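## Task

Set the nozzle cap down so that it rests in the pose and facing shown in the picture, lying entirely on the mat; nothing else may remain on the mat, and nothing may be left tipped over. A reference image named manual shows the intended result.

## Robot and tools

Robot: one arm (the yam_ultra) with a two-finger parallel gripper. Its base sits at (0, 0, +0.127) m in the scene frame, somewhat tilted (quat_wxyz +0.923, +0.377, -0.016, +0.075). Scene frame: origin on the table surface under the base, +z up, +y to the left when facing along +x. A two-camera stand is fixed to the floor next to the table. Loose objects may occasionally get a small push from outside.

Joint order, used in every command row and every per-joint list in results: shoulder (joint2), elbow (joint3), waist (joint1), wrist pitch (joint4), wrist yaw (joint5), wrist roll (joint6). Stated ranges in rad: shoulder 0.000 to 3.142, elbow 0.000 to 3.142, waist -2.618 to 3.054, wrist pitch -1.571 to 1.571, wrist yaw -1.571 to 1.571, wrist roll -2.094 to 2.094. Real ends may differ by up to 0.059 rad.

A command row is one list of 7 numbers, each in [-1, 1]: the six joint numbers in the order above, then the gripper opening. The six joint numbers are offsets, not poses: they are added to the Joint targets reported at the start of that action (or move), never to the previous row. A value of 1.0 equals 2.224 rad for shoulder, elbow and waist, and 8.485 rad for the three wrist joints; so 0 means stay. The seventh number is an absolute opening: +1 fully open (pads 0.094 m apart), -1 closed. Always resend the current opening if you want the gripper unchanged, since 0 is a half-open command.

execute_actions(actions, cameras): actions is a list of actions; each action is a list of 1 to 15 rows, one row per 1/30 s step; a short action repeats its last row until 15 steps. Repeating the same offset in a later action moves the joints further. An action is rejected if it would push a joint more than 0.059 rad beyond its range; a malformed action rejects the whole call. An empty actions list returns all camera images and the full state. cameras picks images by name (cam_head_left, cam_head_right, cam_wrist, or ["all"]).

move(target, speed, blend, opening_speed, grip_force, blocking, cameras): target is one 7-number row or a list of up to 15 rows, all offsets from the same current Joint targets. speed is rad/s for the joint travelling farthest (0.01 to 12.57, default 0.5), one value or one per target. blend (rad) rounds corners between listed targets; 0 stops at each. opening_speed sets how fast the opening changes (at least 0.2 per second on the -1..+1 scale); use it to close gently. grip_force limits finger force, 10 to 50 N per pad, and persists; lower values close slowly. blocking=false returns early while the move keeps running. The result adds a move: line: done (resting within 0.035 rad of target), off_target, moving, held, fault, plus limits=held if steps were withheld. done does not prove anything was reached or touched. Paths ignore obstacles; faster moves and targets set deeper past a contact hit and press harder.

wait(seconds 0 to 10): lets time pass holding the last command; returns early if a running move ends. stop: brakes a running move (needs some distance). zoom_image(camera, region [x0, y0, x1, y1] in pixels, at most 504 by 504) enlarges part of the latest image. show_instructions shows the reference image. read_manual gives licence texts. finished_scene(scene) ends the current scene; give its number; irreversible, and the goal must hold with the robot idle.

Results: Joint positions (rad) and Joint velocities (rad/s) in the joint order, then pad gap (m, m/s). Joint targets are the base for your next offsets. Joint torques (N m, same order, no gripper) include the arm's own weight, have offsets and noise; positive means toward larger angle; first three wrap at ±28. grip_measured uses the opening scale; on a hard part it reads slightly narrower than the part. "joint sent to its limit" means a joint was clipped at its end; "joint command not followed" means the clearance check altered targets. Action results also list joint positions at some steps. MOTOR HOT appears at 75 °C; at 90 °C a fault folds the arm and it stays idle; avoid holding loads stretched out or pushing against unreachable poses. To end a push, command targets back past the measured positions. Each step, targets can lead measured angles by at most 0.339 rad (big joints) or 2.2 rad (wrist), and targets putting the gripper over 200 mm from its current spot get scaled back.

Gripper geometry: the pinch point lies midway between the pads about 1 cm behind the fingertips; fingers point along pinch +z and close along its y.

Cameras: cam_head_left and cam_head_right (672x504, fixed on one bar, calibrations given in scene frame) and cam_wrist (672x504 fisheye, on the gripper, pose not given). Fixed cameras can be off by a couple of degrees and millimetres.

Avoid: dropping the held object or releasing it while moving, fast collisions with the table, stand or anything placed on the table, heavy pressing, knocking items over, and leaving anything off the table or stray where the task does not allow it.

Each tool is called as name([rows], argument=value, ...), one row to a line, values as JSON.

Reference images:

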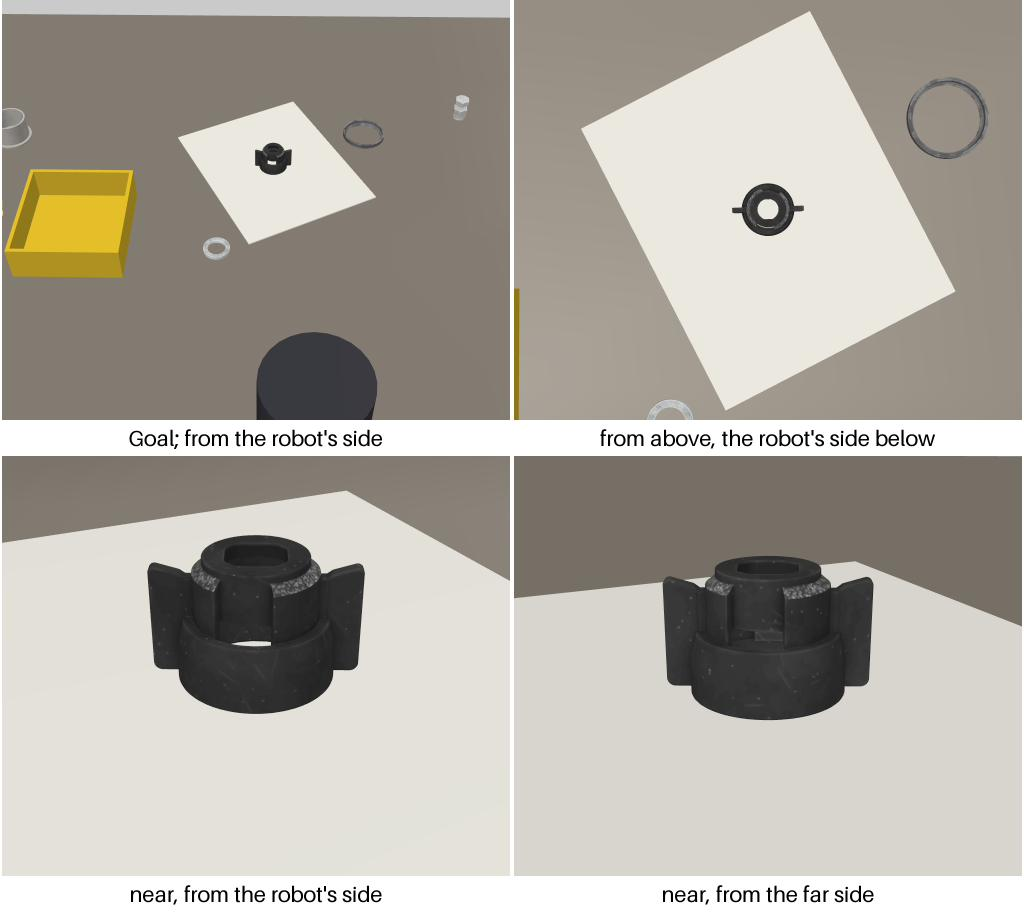

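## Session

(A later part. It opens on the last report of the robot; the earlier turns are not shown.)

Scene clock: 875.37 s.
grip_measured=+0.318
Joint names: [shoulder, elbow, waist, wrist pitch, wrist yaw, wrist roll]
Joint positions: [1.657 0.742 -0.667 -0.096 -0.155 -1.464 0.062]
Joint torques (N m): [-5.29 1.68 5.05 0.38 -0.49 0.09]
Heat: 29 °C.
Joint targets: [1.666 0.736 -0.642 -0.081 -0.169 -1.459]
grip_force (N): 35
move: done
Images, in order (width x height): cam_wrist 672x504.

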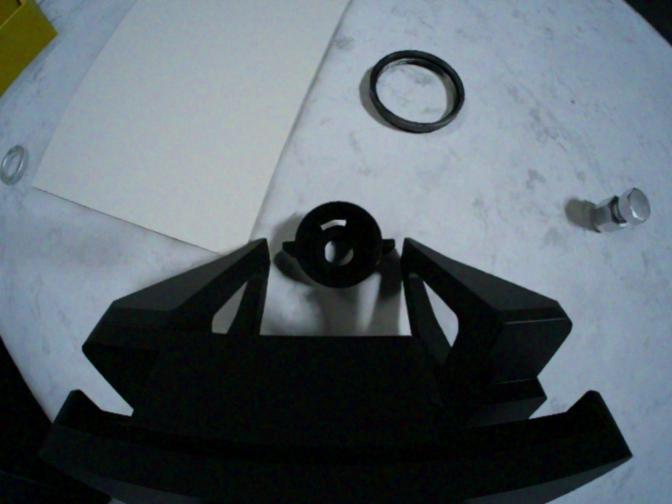

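move(target=[0, 0, 0, 0, 0, 0, -0.15], opening_speed=0.4, cameras=["cam_wrist"])

zoom_image(camera="cam_wrist", region=[236, 150, 436, 320])

Scene clock: 882.93 s.
grip_measured=-0.052
Joint names: [shoulder, elbow, waist, wrist pitch, wrist yaw, wrist roll]
Joint positions: [1.657 0.742 -0.667 -0.095 -0.155 -1.464 0.045]
Joint torques (N m): [-5.22 1.72 5.14 0.35 -0.47 0.07]
Heat: 29 °C.
Joint targets: [1.666 0.736 -0.642 -0.081 -0.169 -1.459]
grip_force (N): 35
move: done
Images, in order (width x height): cam_wrist 672x504.

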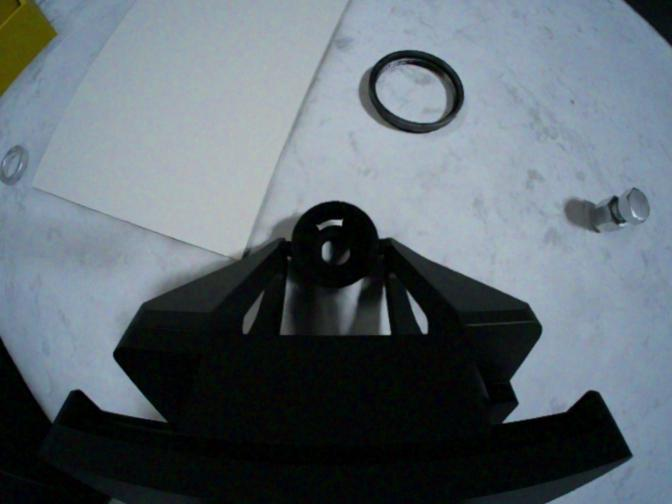

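Scaled by 2.520 from the camera's 672x504 image, which has a finer 960x720 frame.

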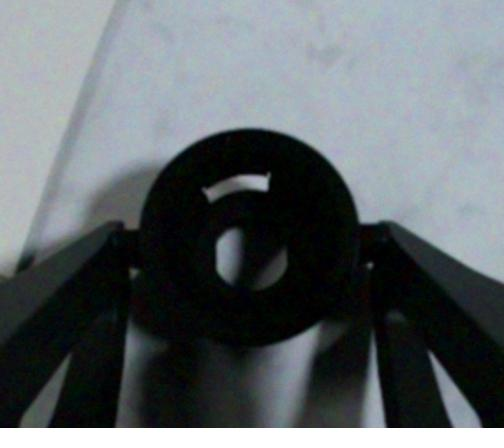

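move([
  [-0.1331, 0.0130, -0.0126, -0.0370, -0.0054, -0.0048, -0.15],
  [0.1740, 0.3934, 0.1290, -0.1425, 0.0409, 0.3014, -0.15],
], speed=[0.3, 0.9], blend=[0.08, 0], cameras=["cam_wrist", "cam_head_right"])

Scene clock: 920.30 s.
grip_measured=-0.052
Joint names: [shoulder, elbow, waist, wrist pitch, wrist yaw, wrist roll]
Joint positions: [2.042 1.588 -0.389 -1.271 0.176 1.092 0.045]
Joint torques (N m): [-6.8 5.53 7.87 -0.53 -0.28 0.08]
Heat: 29 °C.
Joint targets: [2.053 1.611 -0.355 -1.290 0.178 1.098]
grip_force (N): 35
move: done
Images, in order (width x height): cam_head_right 672x504, cam_wrist 672x504.

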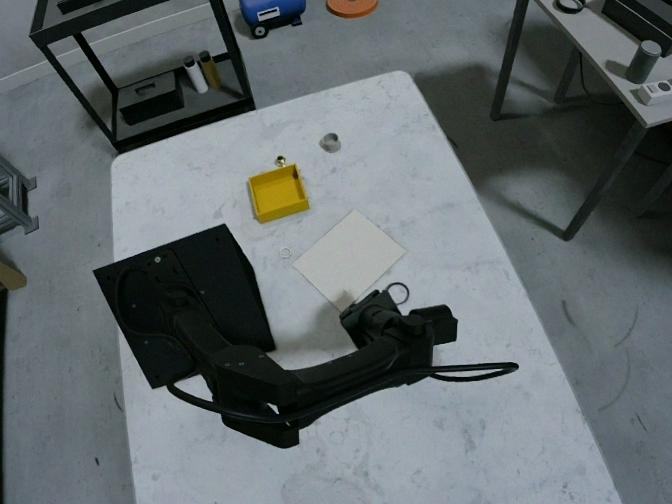

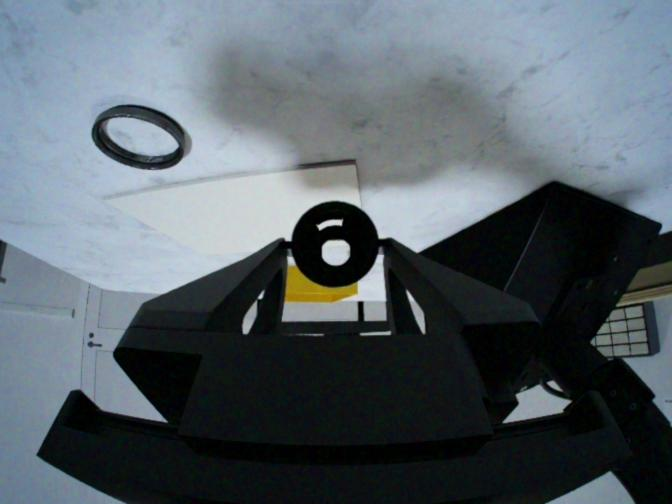

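move([
  [0.0355, -0.0279, -0.0481, 0.0192, 0.0014, -0.0115, -0.15],
  [0.0405, -0.0303, -0.0543, 0.0216, 0.0016, -0.0130, -0.15],
], speed=[0.3, 0.05], blend=[0.004, 0], cameras=["cam_wrist", "cam_head_right"])

zoom_image(camera="cam_wrist", region=[236, 150, 436, 320])

Scene clock: 933.07 s.
grip_measured=-0.052
Joint names: [shoulder, elbow, waist, wrist pitch, wrist yaw, wrist roll]
Joint positions: [2.127 1.552 -0.477 -1.128 0.188 0.994 0.045]
Joint torques (N m): [-6.69 2.28 5.56 -0.24 -0.24 -0.02]
Heat: 30 °C.
Joint targets: [2.143 1.544 -0.476 -1.107 0.191 0.988]
grip_force (N): 35
move: done
Images, in order (width x height): cam_head_right 672x504, cam_wrist 672x504.

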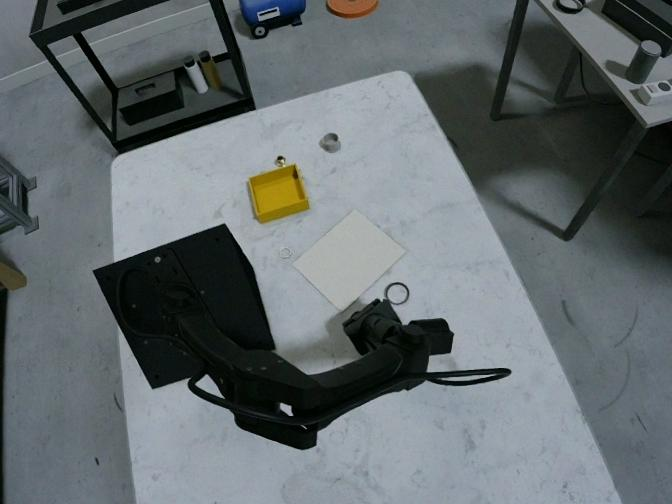

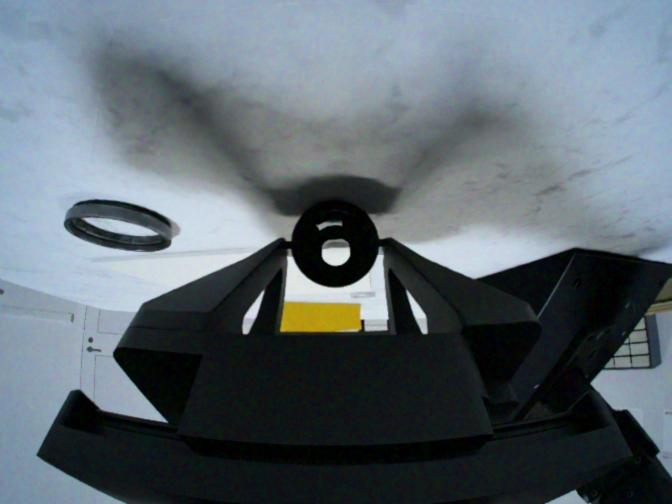

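Scaled by 2.520 from the camera's 672x504 image, which has a finer 960x720 frame.

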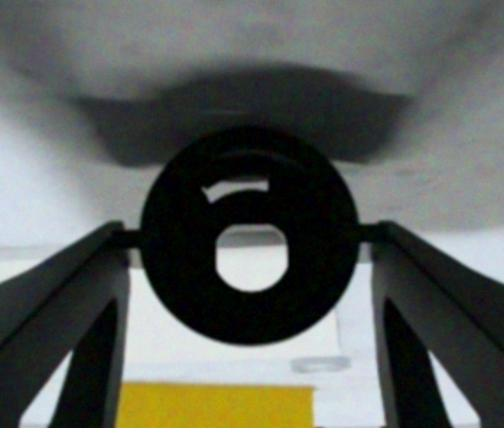

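move(target=[0.0022, -0.0010, -0.0025, 0.0010, 0.0001, -0.0007, -0.15], speed=0.05, cameras=["cam_wrist"])

zoom_image(camera="cam_wrist", region=[236, 150, 436, 320])

Scene clock: 941.10 s.
grip_measured=-0.052
Joint names: [shoulder, elbow, waist, wrist pitch, wrist yaw, wrist roll]
Joint positions: [2.127 1.552 -0.48 -1.128 0.185 0.988 0.045]
Joint torques (N m): [-6.39 2.04 5.34 -0.15 -0.22 -0.04]
Heat: 30 °C.
Joint targets: [2.148 1.541 -0.482 -1.098 0.192 0.982]
grip_force (N): 35
move: done
Images, in order (width x height): cam_wrist 672x504.

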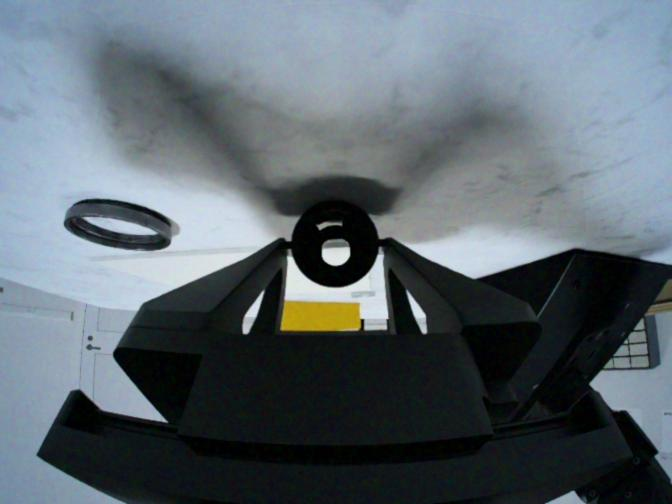

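Scaled by 2.520 from the camera's 672x504 image, which has a finer 960x720 frame.

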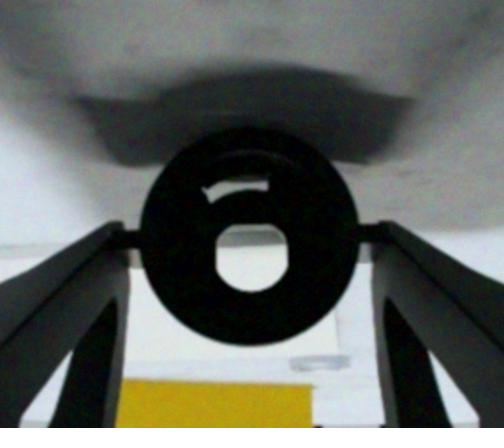

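move([
  [-0.0270, 0.0153, 0.0202, -0.0092, -0.0008, 0.0035, -0.15],
  [-0.1290, -0.1412, -0.0130, 0.0375, -0.0179, 0.0361, -0.15],
  [-0.1079, -0.1439, -0.0202, 0.0400, -0.0173, 0.0330, -0.15],
], speed=[0.2, 0.4, 0.08], blend=[0.01, 0.005, 0], cameras=["cam_wrist"])

zoom_image(camera="cam_wrist", region=[236, 150, 436, 320])

Scene clock: 1053.77 s.
grip_measured=-0.052
Joint names: [shoulder, elbow, waist, wrist pitch, wrist yaw, wrist roll]
Joint positions: [1.897 1.229 -0.53 -0.771 0.055 1.268 0.045]
Joint torques (N m): [-6.42 2.39 4.83 0 -0.38 -0.01]
Heat: 30 °C.
Joint targets: [1.908 1.221 -0.526 -0.759 0.045 1.262]
grip_force (N): 35
move: done
Images, in order (width x height): cam_wrist 672x504.

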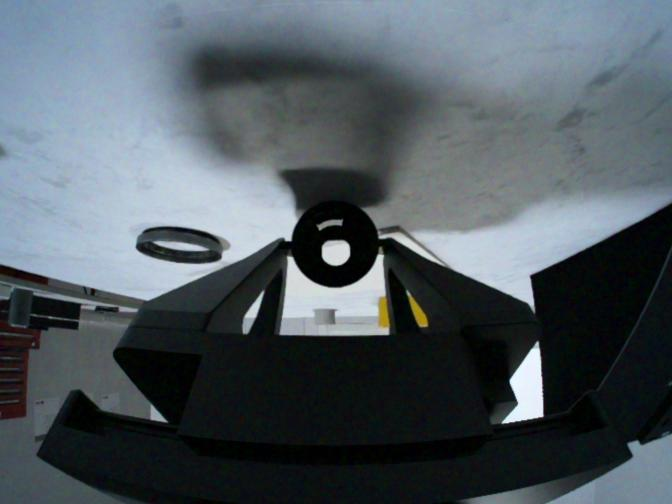

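Scaled by 2.520 from the camera's 672x504 image, which has a finer 960x720 frame.

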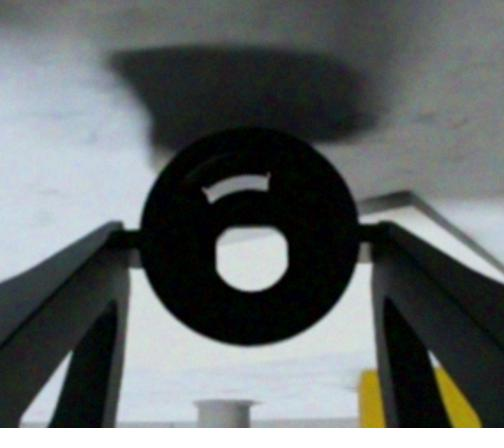

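move(target=[0.0026, -0.0011, -0.0030, 0.0011, 0, -0.0008, -0.15], speed=0.05)

Scene clock: 1058.53 s.
grip_measured=-0.052
Joint names: [shoulder, elbow, waist, wrist pitch, wrist yaw, wrist roll]
Joint positions: [1.897 1.229 -0.537 -0.762 0.055 1.261 0.045]
Joint torques (N m): [-5.97 2.11 4.9 -0.07 -0.37 -0.03]
Heat: 30 °C.
Joint targets: [1.914 1.219 -0.533 -0.750 0.045 1.255]
grip_force (N): 35
move: done

move(target=[0.0026, -0.0011, -0.0025, 0.0011, 0, -0.0007, -0.15], speed=0.05)

Scene clock: 1061.20 s.
grip_measured=-0.052
Joint names: [shoulder, elbow, waist, wrist pitch, wrist yaw, wrist roll]
Joint positions: [1.903 1.229 -0.539 -0.76 0.049 1.255 0.045]
Joint torques (N m): [-6.02 1.8 4.62 0.02 -0.31 -0.02]
Heat: 30 °C.
Joint targets: [1.920 1.216 -0.539 -0.741 0.045 1.250]
grip_force (N): 35
move: done

move([
  [-0.0013, 0.0005, 0.0012, -0.0005, 0, 0, 0.28],
  [-0.0670, 0.0760, 0.0175, -0.0352, 0.0006, 0.0012, 0.28],
], speed=[0.05, 0.25], opening_speed=0.3, cameras=["cam_wrist", "cam_head_right"])

zoom_image(camera="cam_wrist", region=[236, 150, 436, 320])

Scene clock: 1082.57 s.
grip_measured=+0.278
Joint names: [shoulder, elbow, waist, wrist pitch, wrist yaw, wrist roll]
Joint positions: [1.801 1.366 -0.529 -1.02 0.049 1.255 0.06]
Joint torques (N m): [-10.1 5.26 6.48 -0.35 -0.3 0.09]
Heat: 29 °C.
Joint targets: [1.771 1.386 -0.500 -1.039 0.050 1.260]
grip_force (N): 35
move: done
Images, in order (width x height): cam_head_right 672x504, cam_wrist 672x504.

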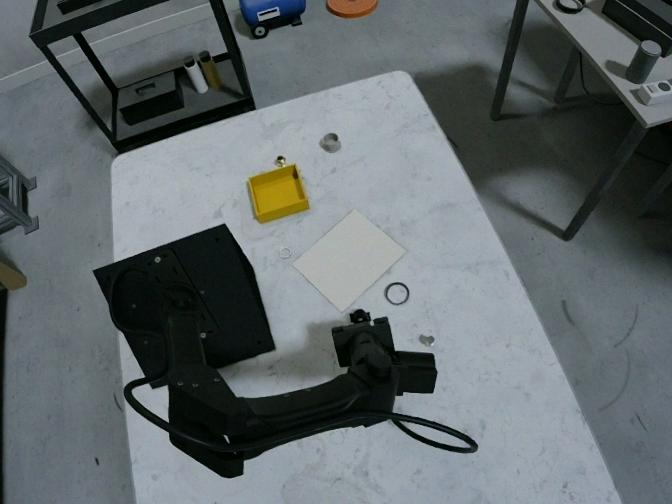

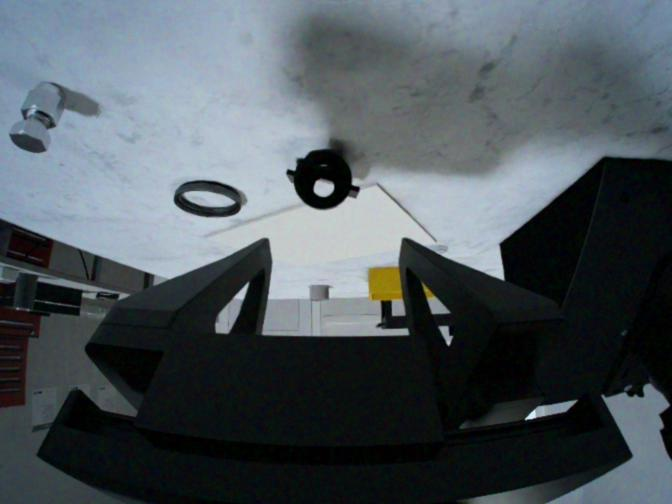

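Scaled by 2.520 from the camera's 672x504 image, which has a finer 960x720 frame.

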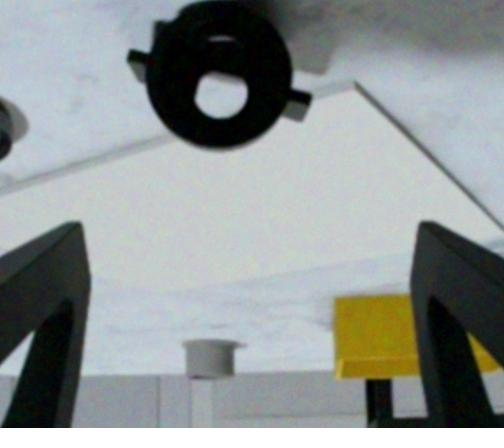

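move([
  [0.0265, -0.0207, 0.1214, -0.0119, 0.0589, -0.1450, 0.28],
  [0.1466, -0.0670, 0.2266, 0.0104, 0.1143, -0.2893, 0.28],
], speed=[1.0, 1.0], blend=[0.15, 0], cameras=["cam_wrist", "cam_head_right"])

zoom_image(camera="cam_wrist", region=[236, 110, 436, 280])

Scene clock: 1204.23 s.
grip_measured=+0.278
Joint names: [shoulder, elbow, waist, wrist pitch, wrist yaw, wrist roll]
Joint positions: [2.089 1.243 -0.027 -0.963 1.017 -1.189 0.06]
Joint torques (N m): [-5.57 3.02 7.72 0.1 0.14 -0.01]
Heat: 31 °C.
Joint targets: [2.097 1.237 0.004 -0.951 1.020 -1.195]
grip_force (N): 35
move: done
Images, in order (width x height): cam_head_right 672x504, cam_wrist 672x504.

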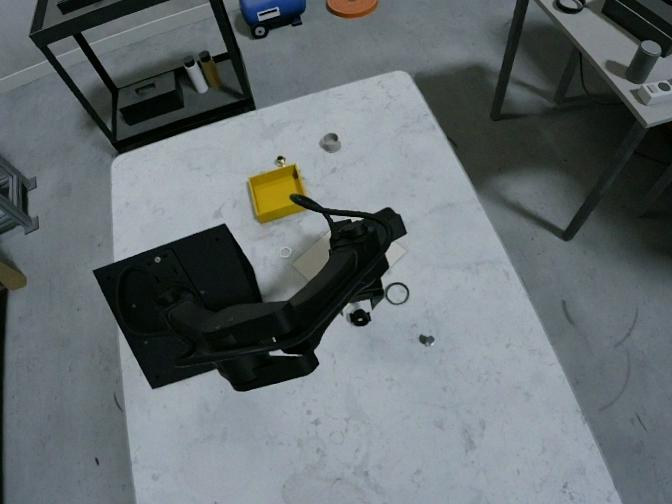

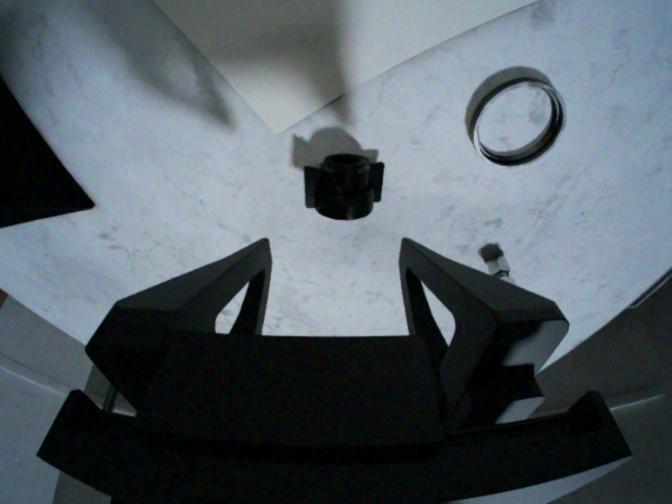

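Scaled by 2.520 from the camera's 672x504 image, which has a finer 960x720 frame.

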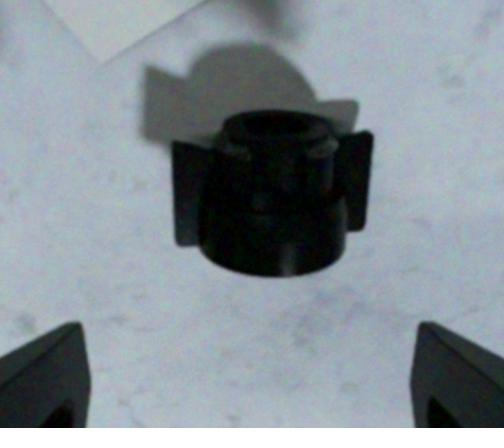

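move(target=[0.2242, 0.1120, -0.0247, -0.0560, 0.0442, 0.0796, 0.28], speed=0.4, cameras=["cam_wrist", "cam_head_right"])

zoom_image(camera="cam_wrist", region=[236, 130, 436, 300])

Scene clock: 1234.87 s.
grip_measured=+0.278
Joint names: [shoulder, elbow, waist, wrist pitch, wrist yaw, wrist roll]
Joint positions: [2.586 1.465 -0.056 -1.406 1.386 -0.525 0.06]
Joint torques (N m): [-6.65 4.05 6.5 -0.73 0.17 0.09]
Heat: 32 °C.
Joint targets: [2.595 1.486 -0.051 -1.426 1.395 -0.519]
grip_force (N): 35
move: done
Images, in order (width x height): cam_head_right 672x504, cam_wrist 672x504.

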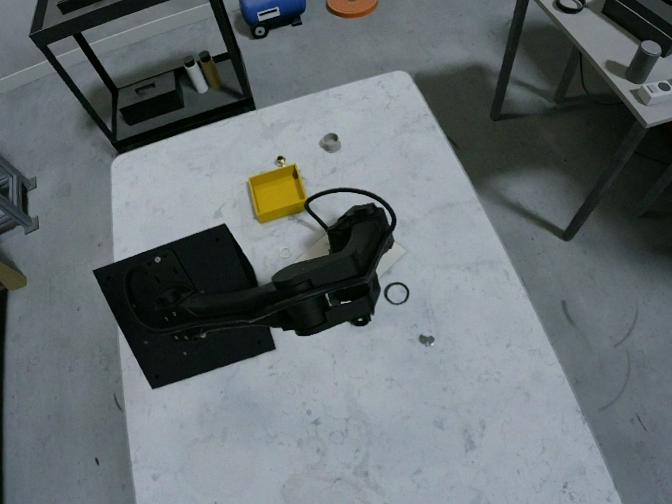

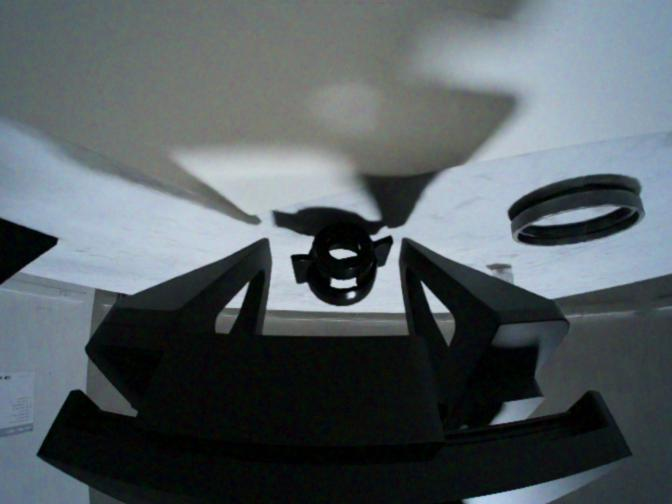

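Scaled by 2.520 from the camera's 672x504 image, which has a finer 960x720 frame.

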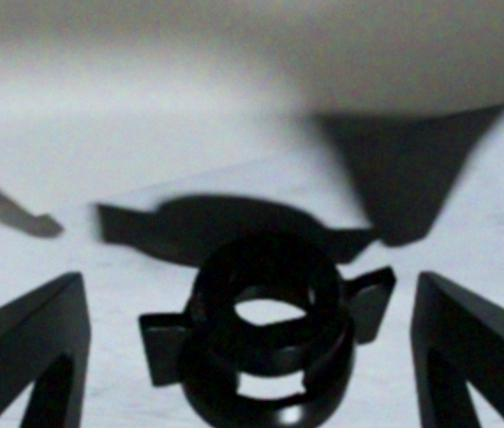

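move(target=[0, 0, 0, 0, 0, 0, -0.16], opening_speed=0.25, cameras=["cam_wrist"])

zoom_image(camera="cam_wrist", region=[236, 130, 436, 300])

Scene clock: 1248.17 s.
grip_measured=-0.083
Joint names: [shoulder, elbow, waist, wrist pitch, wrist yaw, wrist roll]
Joint positions: [2.586 1.465 -0.056 -1.407 1.387 -0.525 0.043]
Joint torques (N m): [-6.71 4.01 6.56 -0.73 0.18 0.1]
Heat: 31 °C.
Joint targets: [2.595 1.486 -0.051 -1.426 1.395 -0.520]
grip_force (N): 35
move: done
Images, in order (width x height): cam_wrist 672x504.

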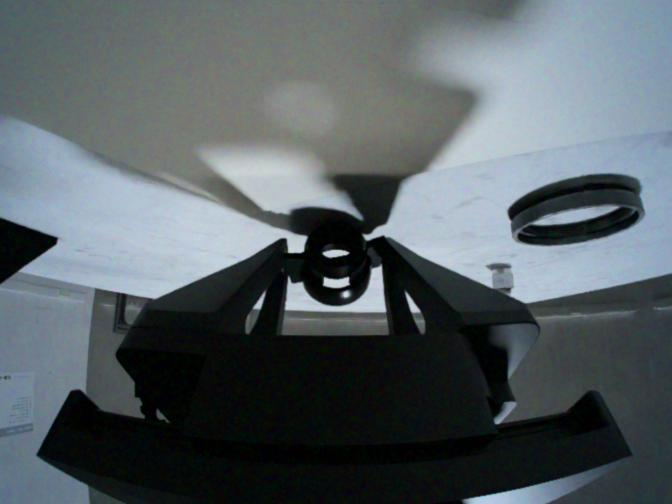

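Scaled by 2.520 from the camera's 672x504 image, which has a finer 960x720 frame.

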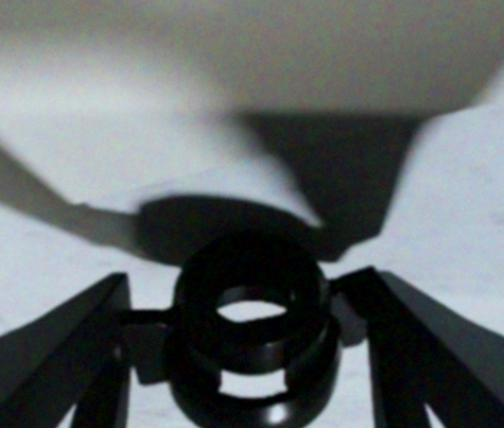

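move([
  [-0.2406, -0.1061, 0.0184, 0.0537, -0.0442, -0.0790, -0.16],
  [-0.2945, -0.2230, 0.0364, 0.1510, -0.0607, -0.0389, -0.16],
  [-0.0301, -0.3354, 0.0580, 0.3319, -0.0766, 0.0024, -0.16],
], speed=[0.4, 0.9, 0.8], blend=[0.1, 0.12, 0], cameras=["cam_wrist", "cam_head_right"])

zoom_image(camera="cam_wrist", region=[236, 170, 436, 340])

Scene clock: 1365.33 s.
grip_measured=-0.083
Joint names: [shoulder, elbow, waist, wrist pitch, wrist yaw, wrist roll]
Joint positions: [2.52 0.744 0.045 1.361 0.761 -0.505 0.043]
Joint torques (N m): [-5.81 1.54 7.87 1.24 -0.35 0.11]
Heat: 32 °C.
Joint targets: [2.528 0.740 0.078 1.390 0.745 -0.499]
grip_force (N): 35
move: done
Images, in order (width x height): cam_head_right 672x504, cam_wrist 672x504.

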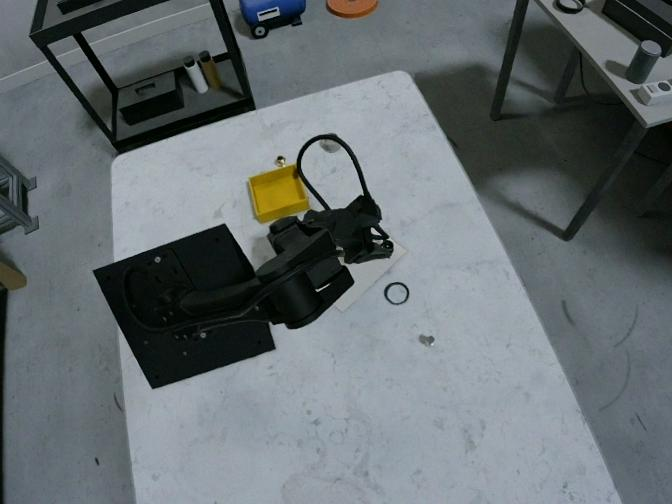

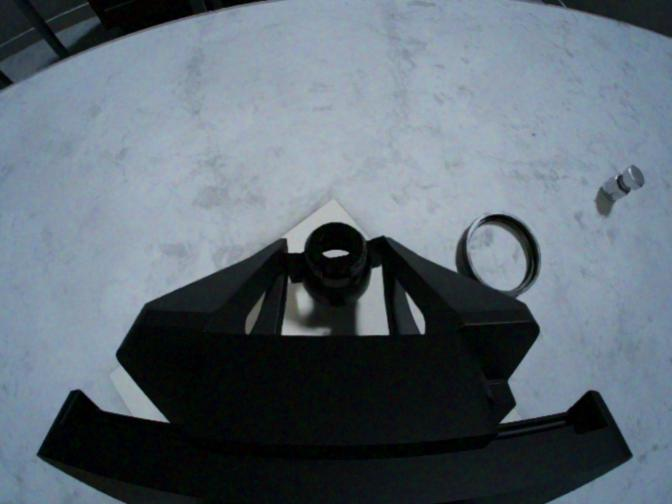

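Scaled by 2.520 from the camera's 672x504 image, which has a finer 960x720 frame.

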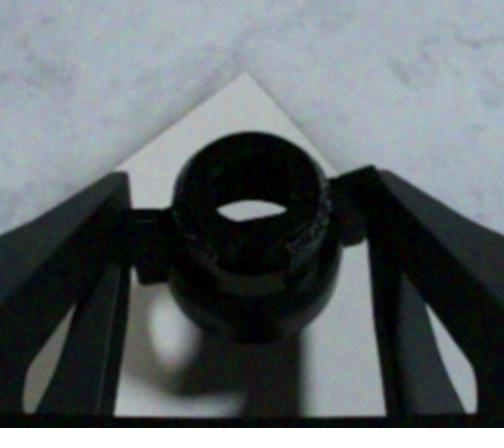

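zoom_image(camera="cam_wrist", region=[276, 215, 396, 315])

Scaled by 4.200 from the camera's 672x504 image, which has a finer 960x720 frame.

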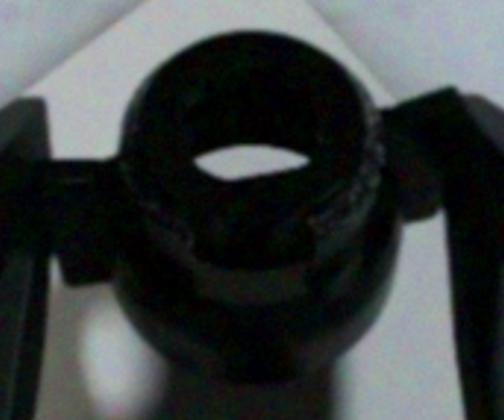

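move(target=[0.0344, -0.0090, -0.0253, 0.0134, -0.0121, -0.0065, -0.16], speed=0.15, cameras=["cam_wrist"])

zoom_image(camera="cam_wrist", region=[236, 190, 436, 340])

Scene clock: 1432.10 s.
grip_measured=-0.083
Joint names: [shoulder, elbow, waist, wrist pitch, wrist yaw, wrist roll]
Joint positions: [2.593 0.726 0.019 1.475 0.661 -0.549 0.043]
Joint torques (N m): [-5.59 0.9 5.6 1.31 -0.36 -0.01]
Heat: 33 °C.
Joint targets: [2.605 0.720 0.022 1.504 0.643 -0.554]
grip_force (N): 35
move: done
Images, in order (width x height): cam_wrist 672x504.

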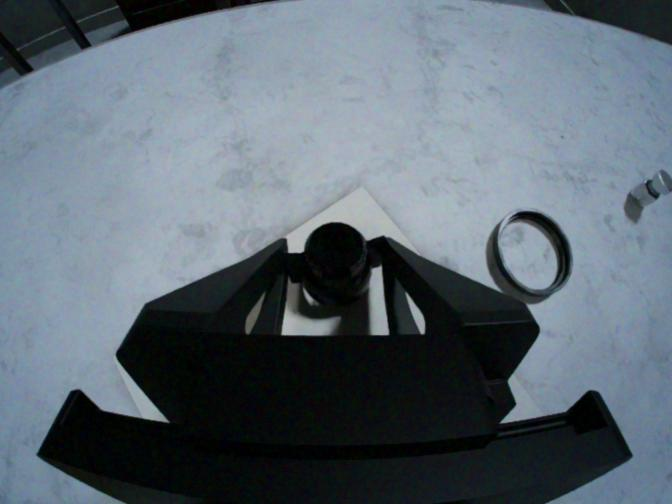

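Scaled by 2.520 from the camera's 672x504 image, which has a finer 960x720 frame.

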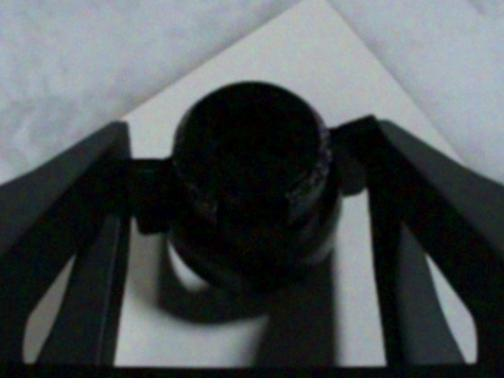

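move(target=[0.0119, 0.0081, -0.0087, 0.0025, -0.0018, -0.0014, -0.16], speed=0.04, cameras=["cam_wrist"])

zoom_image(camera="cam_wrist", region=[236, 190, 436, 340])

Scene clock: 1441.23 s.
grip_measured=-0.083
Joint names: [shoulder, elbow, waist, wrist pitch, wrist yaw, wrist roll]
Joint positions: [2.615 0.726 0.005 1.516 0.635 -0.561 0.043]
Joint torques (N m): [-5.12 2.43 5.24 1.11 -0.32 -0.01]
Heat: 32 °C.
Joint targets: [2.631 0.738 0.003 1.525 0.627 -0.566]
grip_force (N): 35
move: done
Images, in order (width x height): cam_wrist 672x504.

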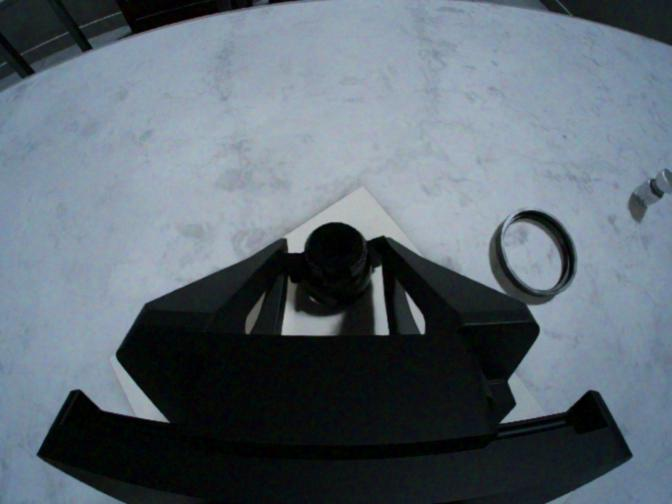

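Scaled by 2.520 from the camera's 672x504 image, which has a finer 960x720 frame.

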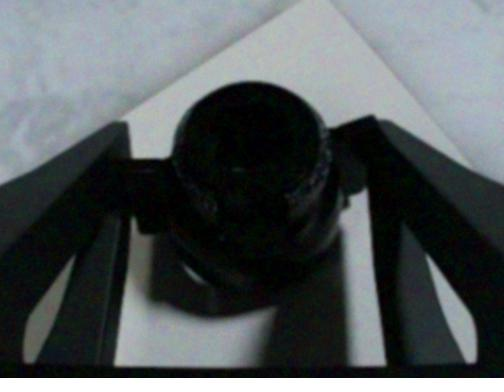

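move(target=[0, 0, 0, 0, 0, 0, 0.2], opening_speed=0.2, cameras=["cam_wrist"])

zoom_image(camera="cam_wrist", region=[236, 190, 436, 340])

Scene clock: 1463.00 s.
grip_measured=+0.198
Joint names: [shoulder, elbow, waist, wrist pitch, wrist yaw, wrist roll]
Joint positions: [2.619 0.726 -0.001 1.516 0.635 -0.561 0.056]
Joint torques (N m): [-5.56 2.43 5.61 1.11 -0.26 -0.02]
Heat: 31 °C.
Joint targets: [2.631 0.738 0.003 1.525 0.627 -0.566]
grip_force (N): 35
move: done
Images, in order (width x height): cam_wrist 672x504.

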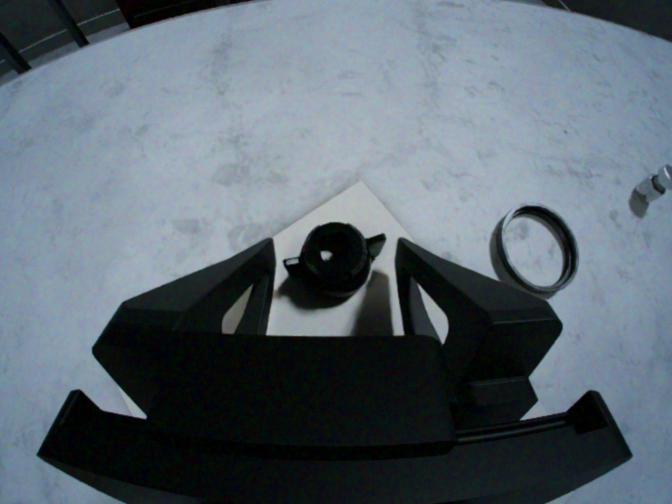

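Scaled by 2.520 from the camera's 672x504 image, which has a finer 960x720 frame.

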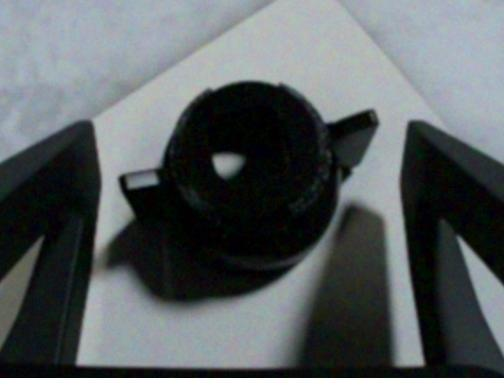

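move(target=[-0.0674, -0.1075, 0.0931, 0.0035, 0.0239, 0.0166, 0.2], speed=0.25, cameras=["all"])

zoom_image(camera="cam_wrist", region=[256, 110, 436, 260])

zoom_image(camera="cam_head_right", region=[330, 190, 450, 310])

Scene clock: 1483.77 s.
grip_measured=+0.198
Joint names: [shoulder, elbow, waist, wrist pitch, wrist yaw, wrist roll]
Joint positions: [2.508 0.505 0.184 1.528 0.832 -0.431 0.056]
Joint torques (N m): [-8.1 0.99 6.45 1.24 -0.23 0.09]
Heat: 31 °C.
Joint targets: [2.482 0.498 0.210 1.555 0.830 -0.426]
grip_force (N): 35
move: done

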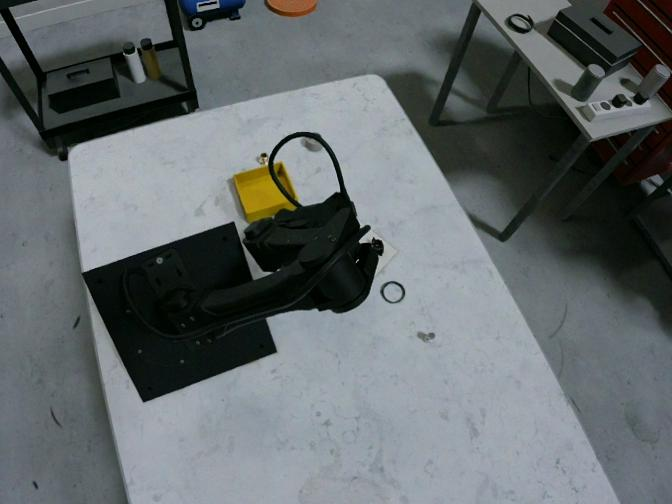

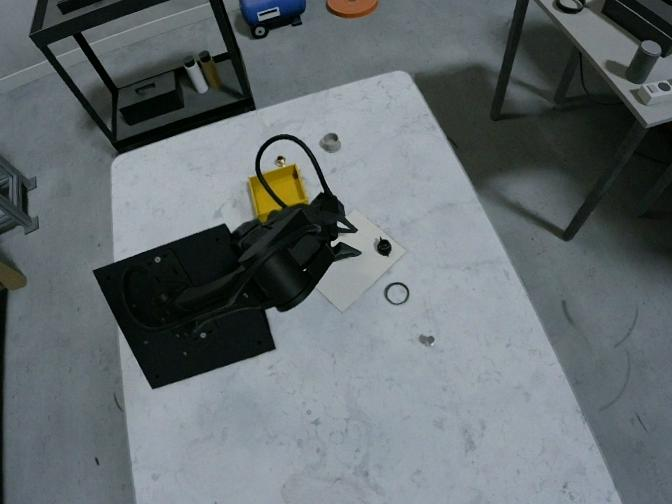

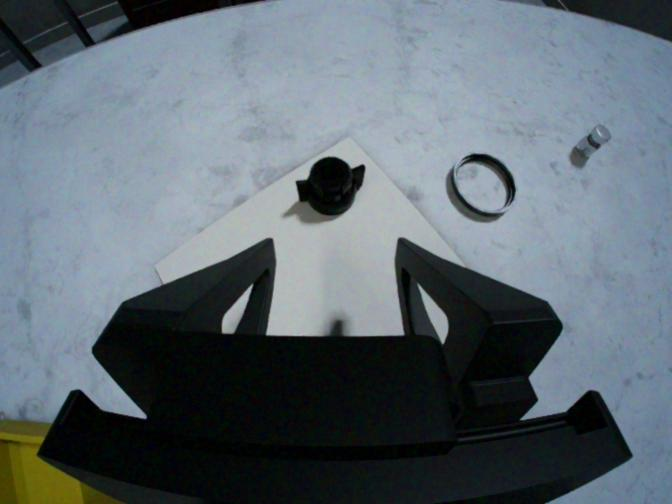

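Scaled by 2.800 from the camera's 672x504 image, which has a finer 960x720 frame.

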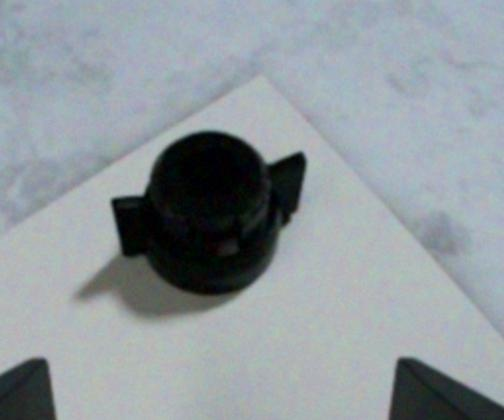

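Scaled by 4.200 from the camera's 672x504 image, which has a finer 960x720 frame.

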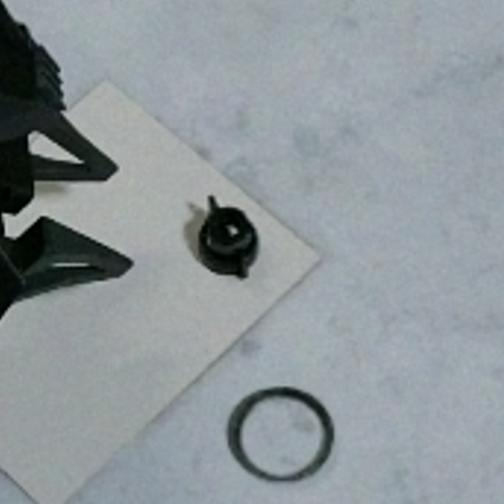

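finished_scene(scene=2)

The scene is finished: the task was done.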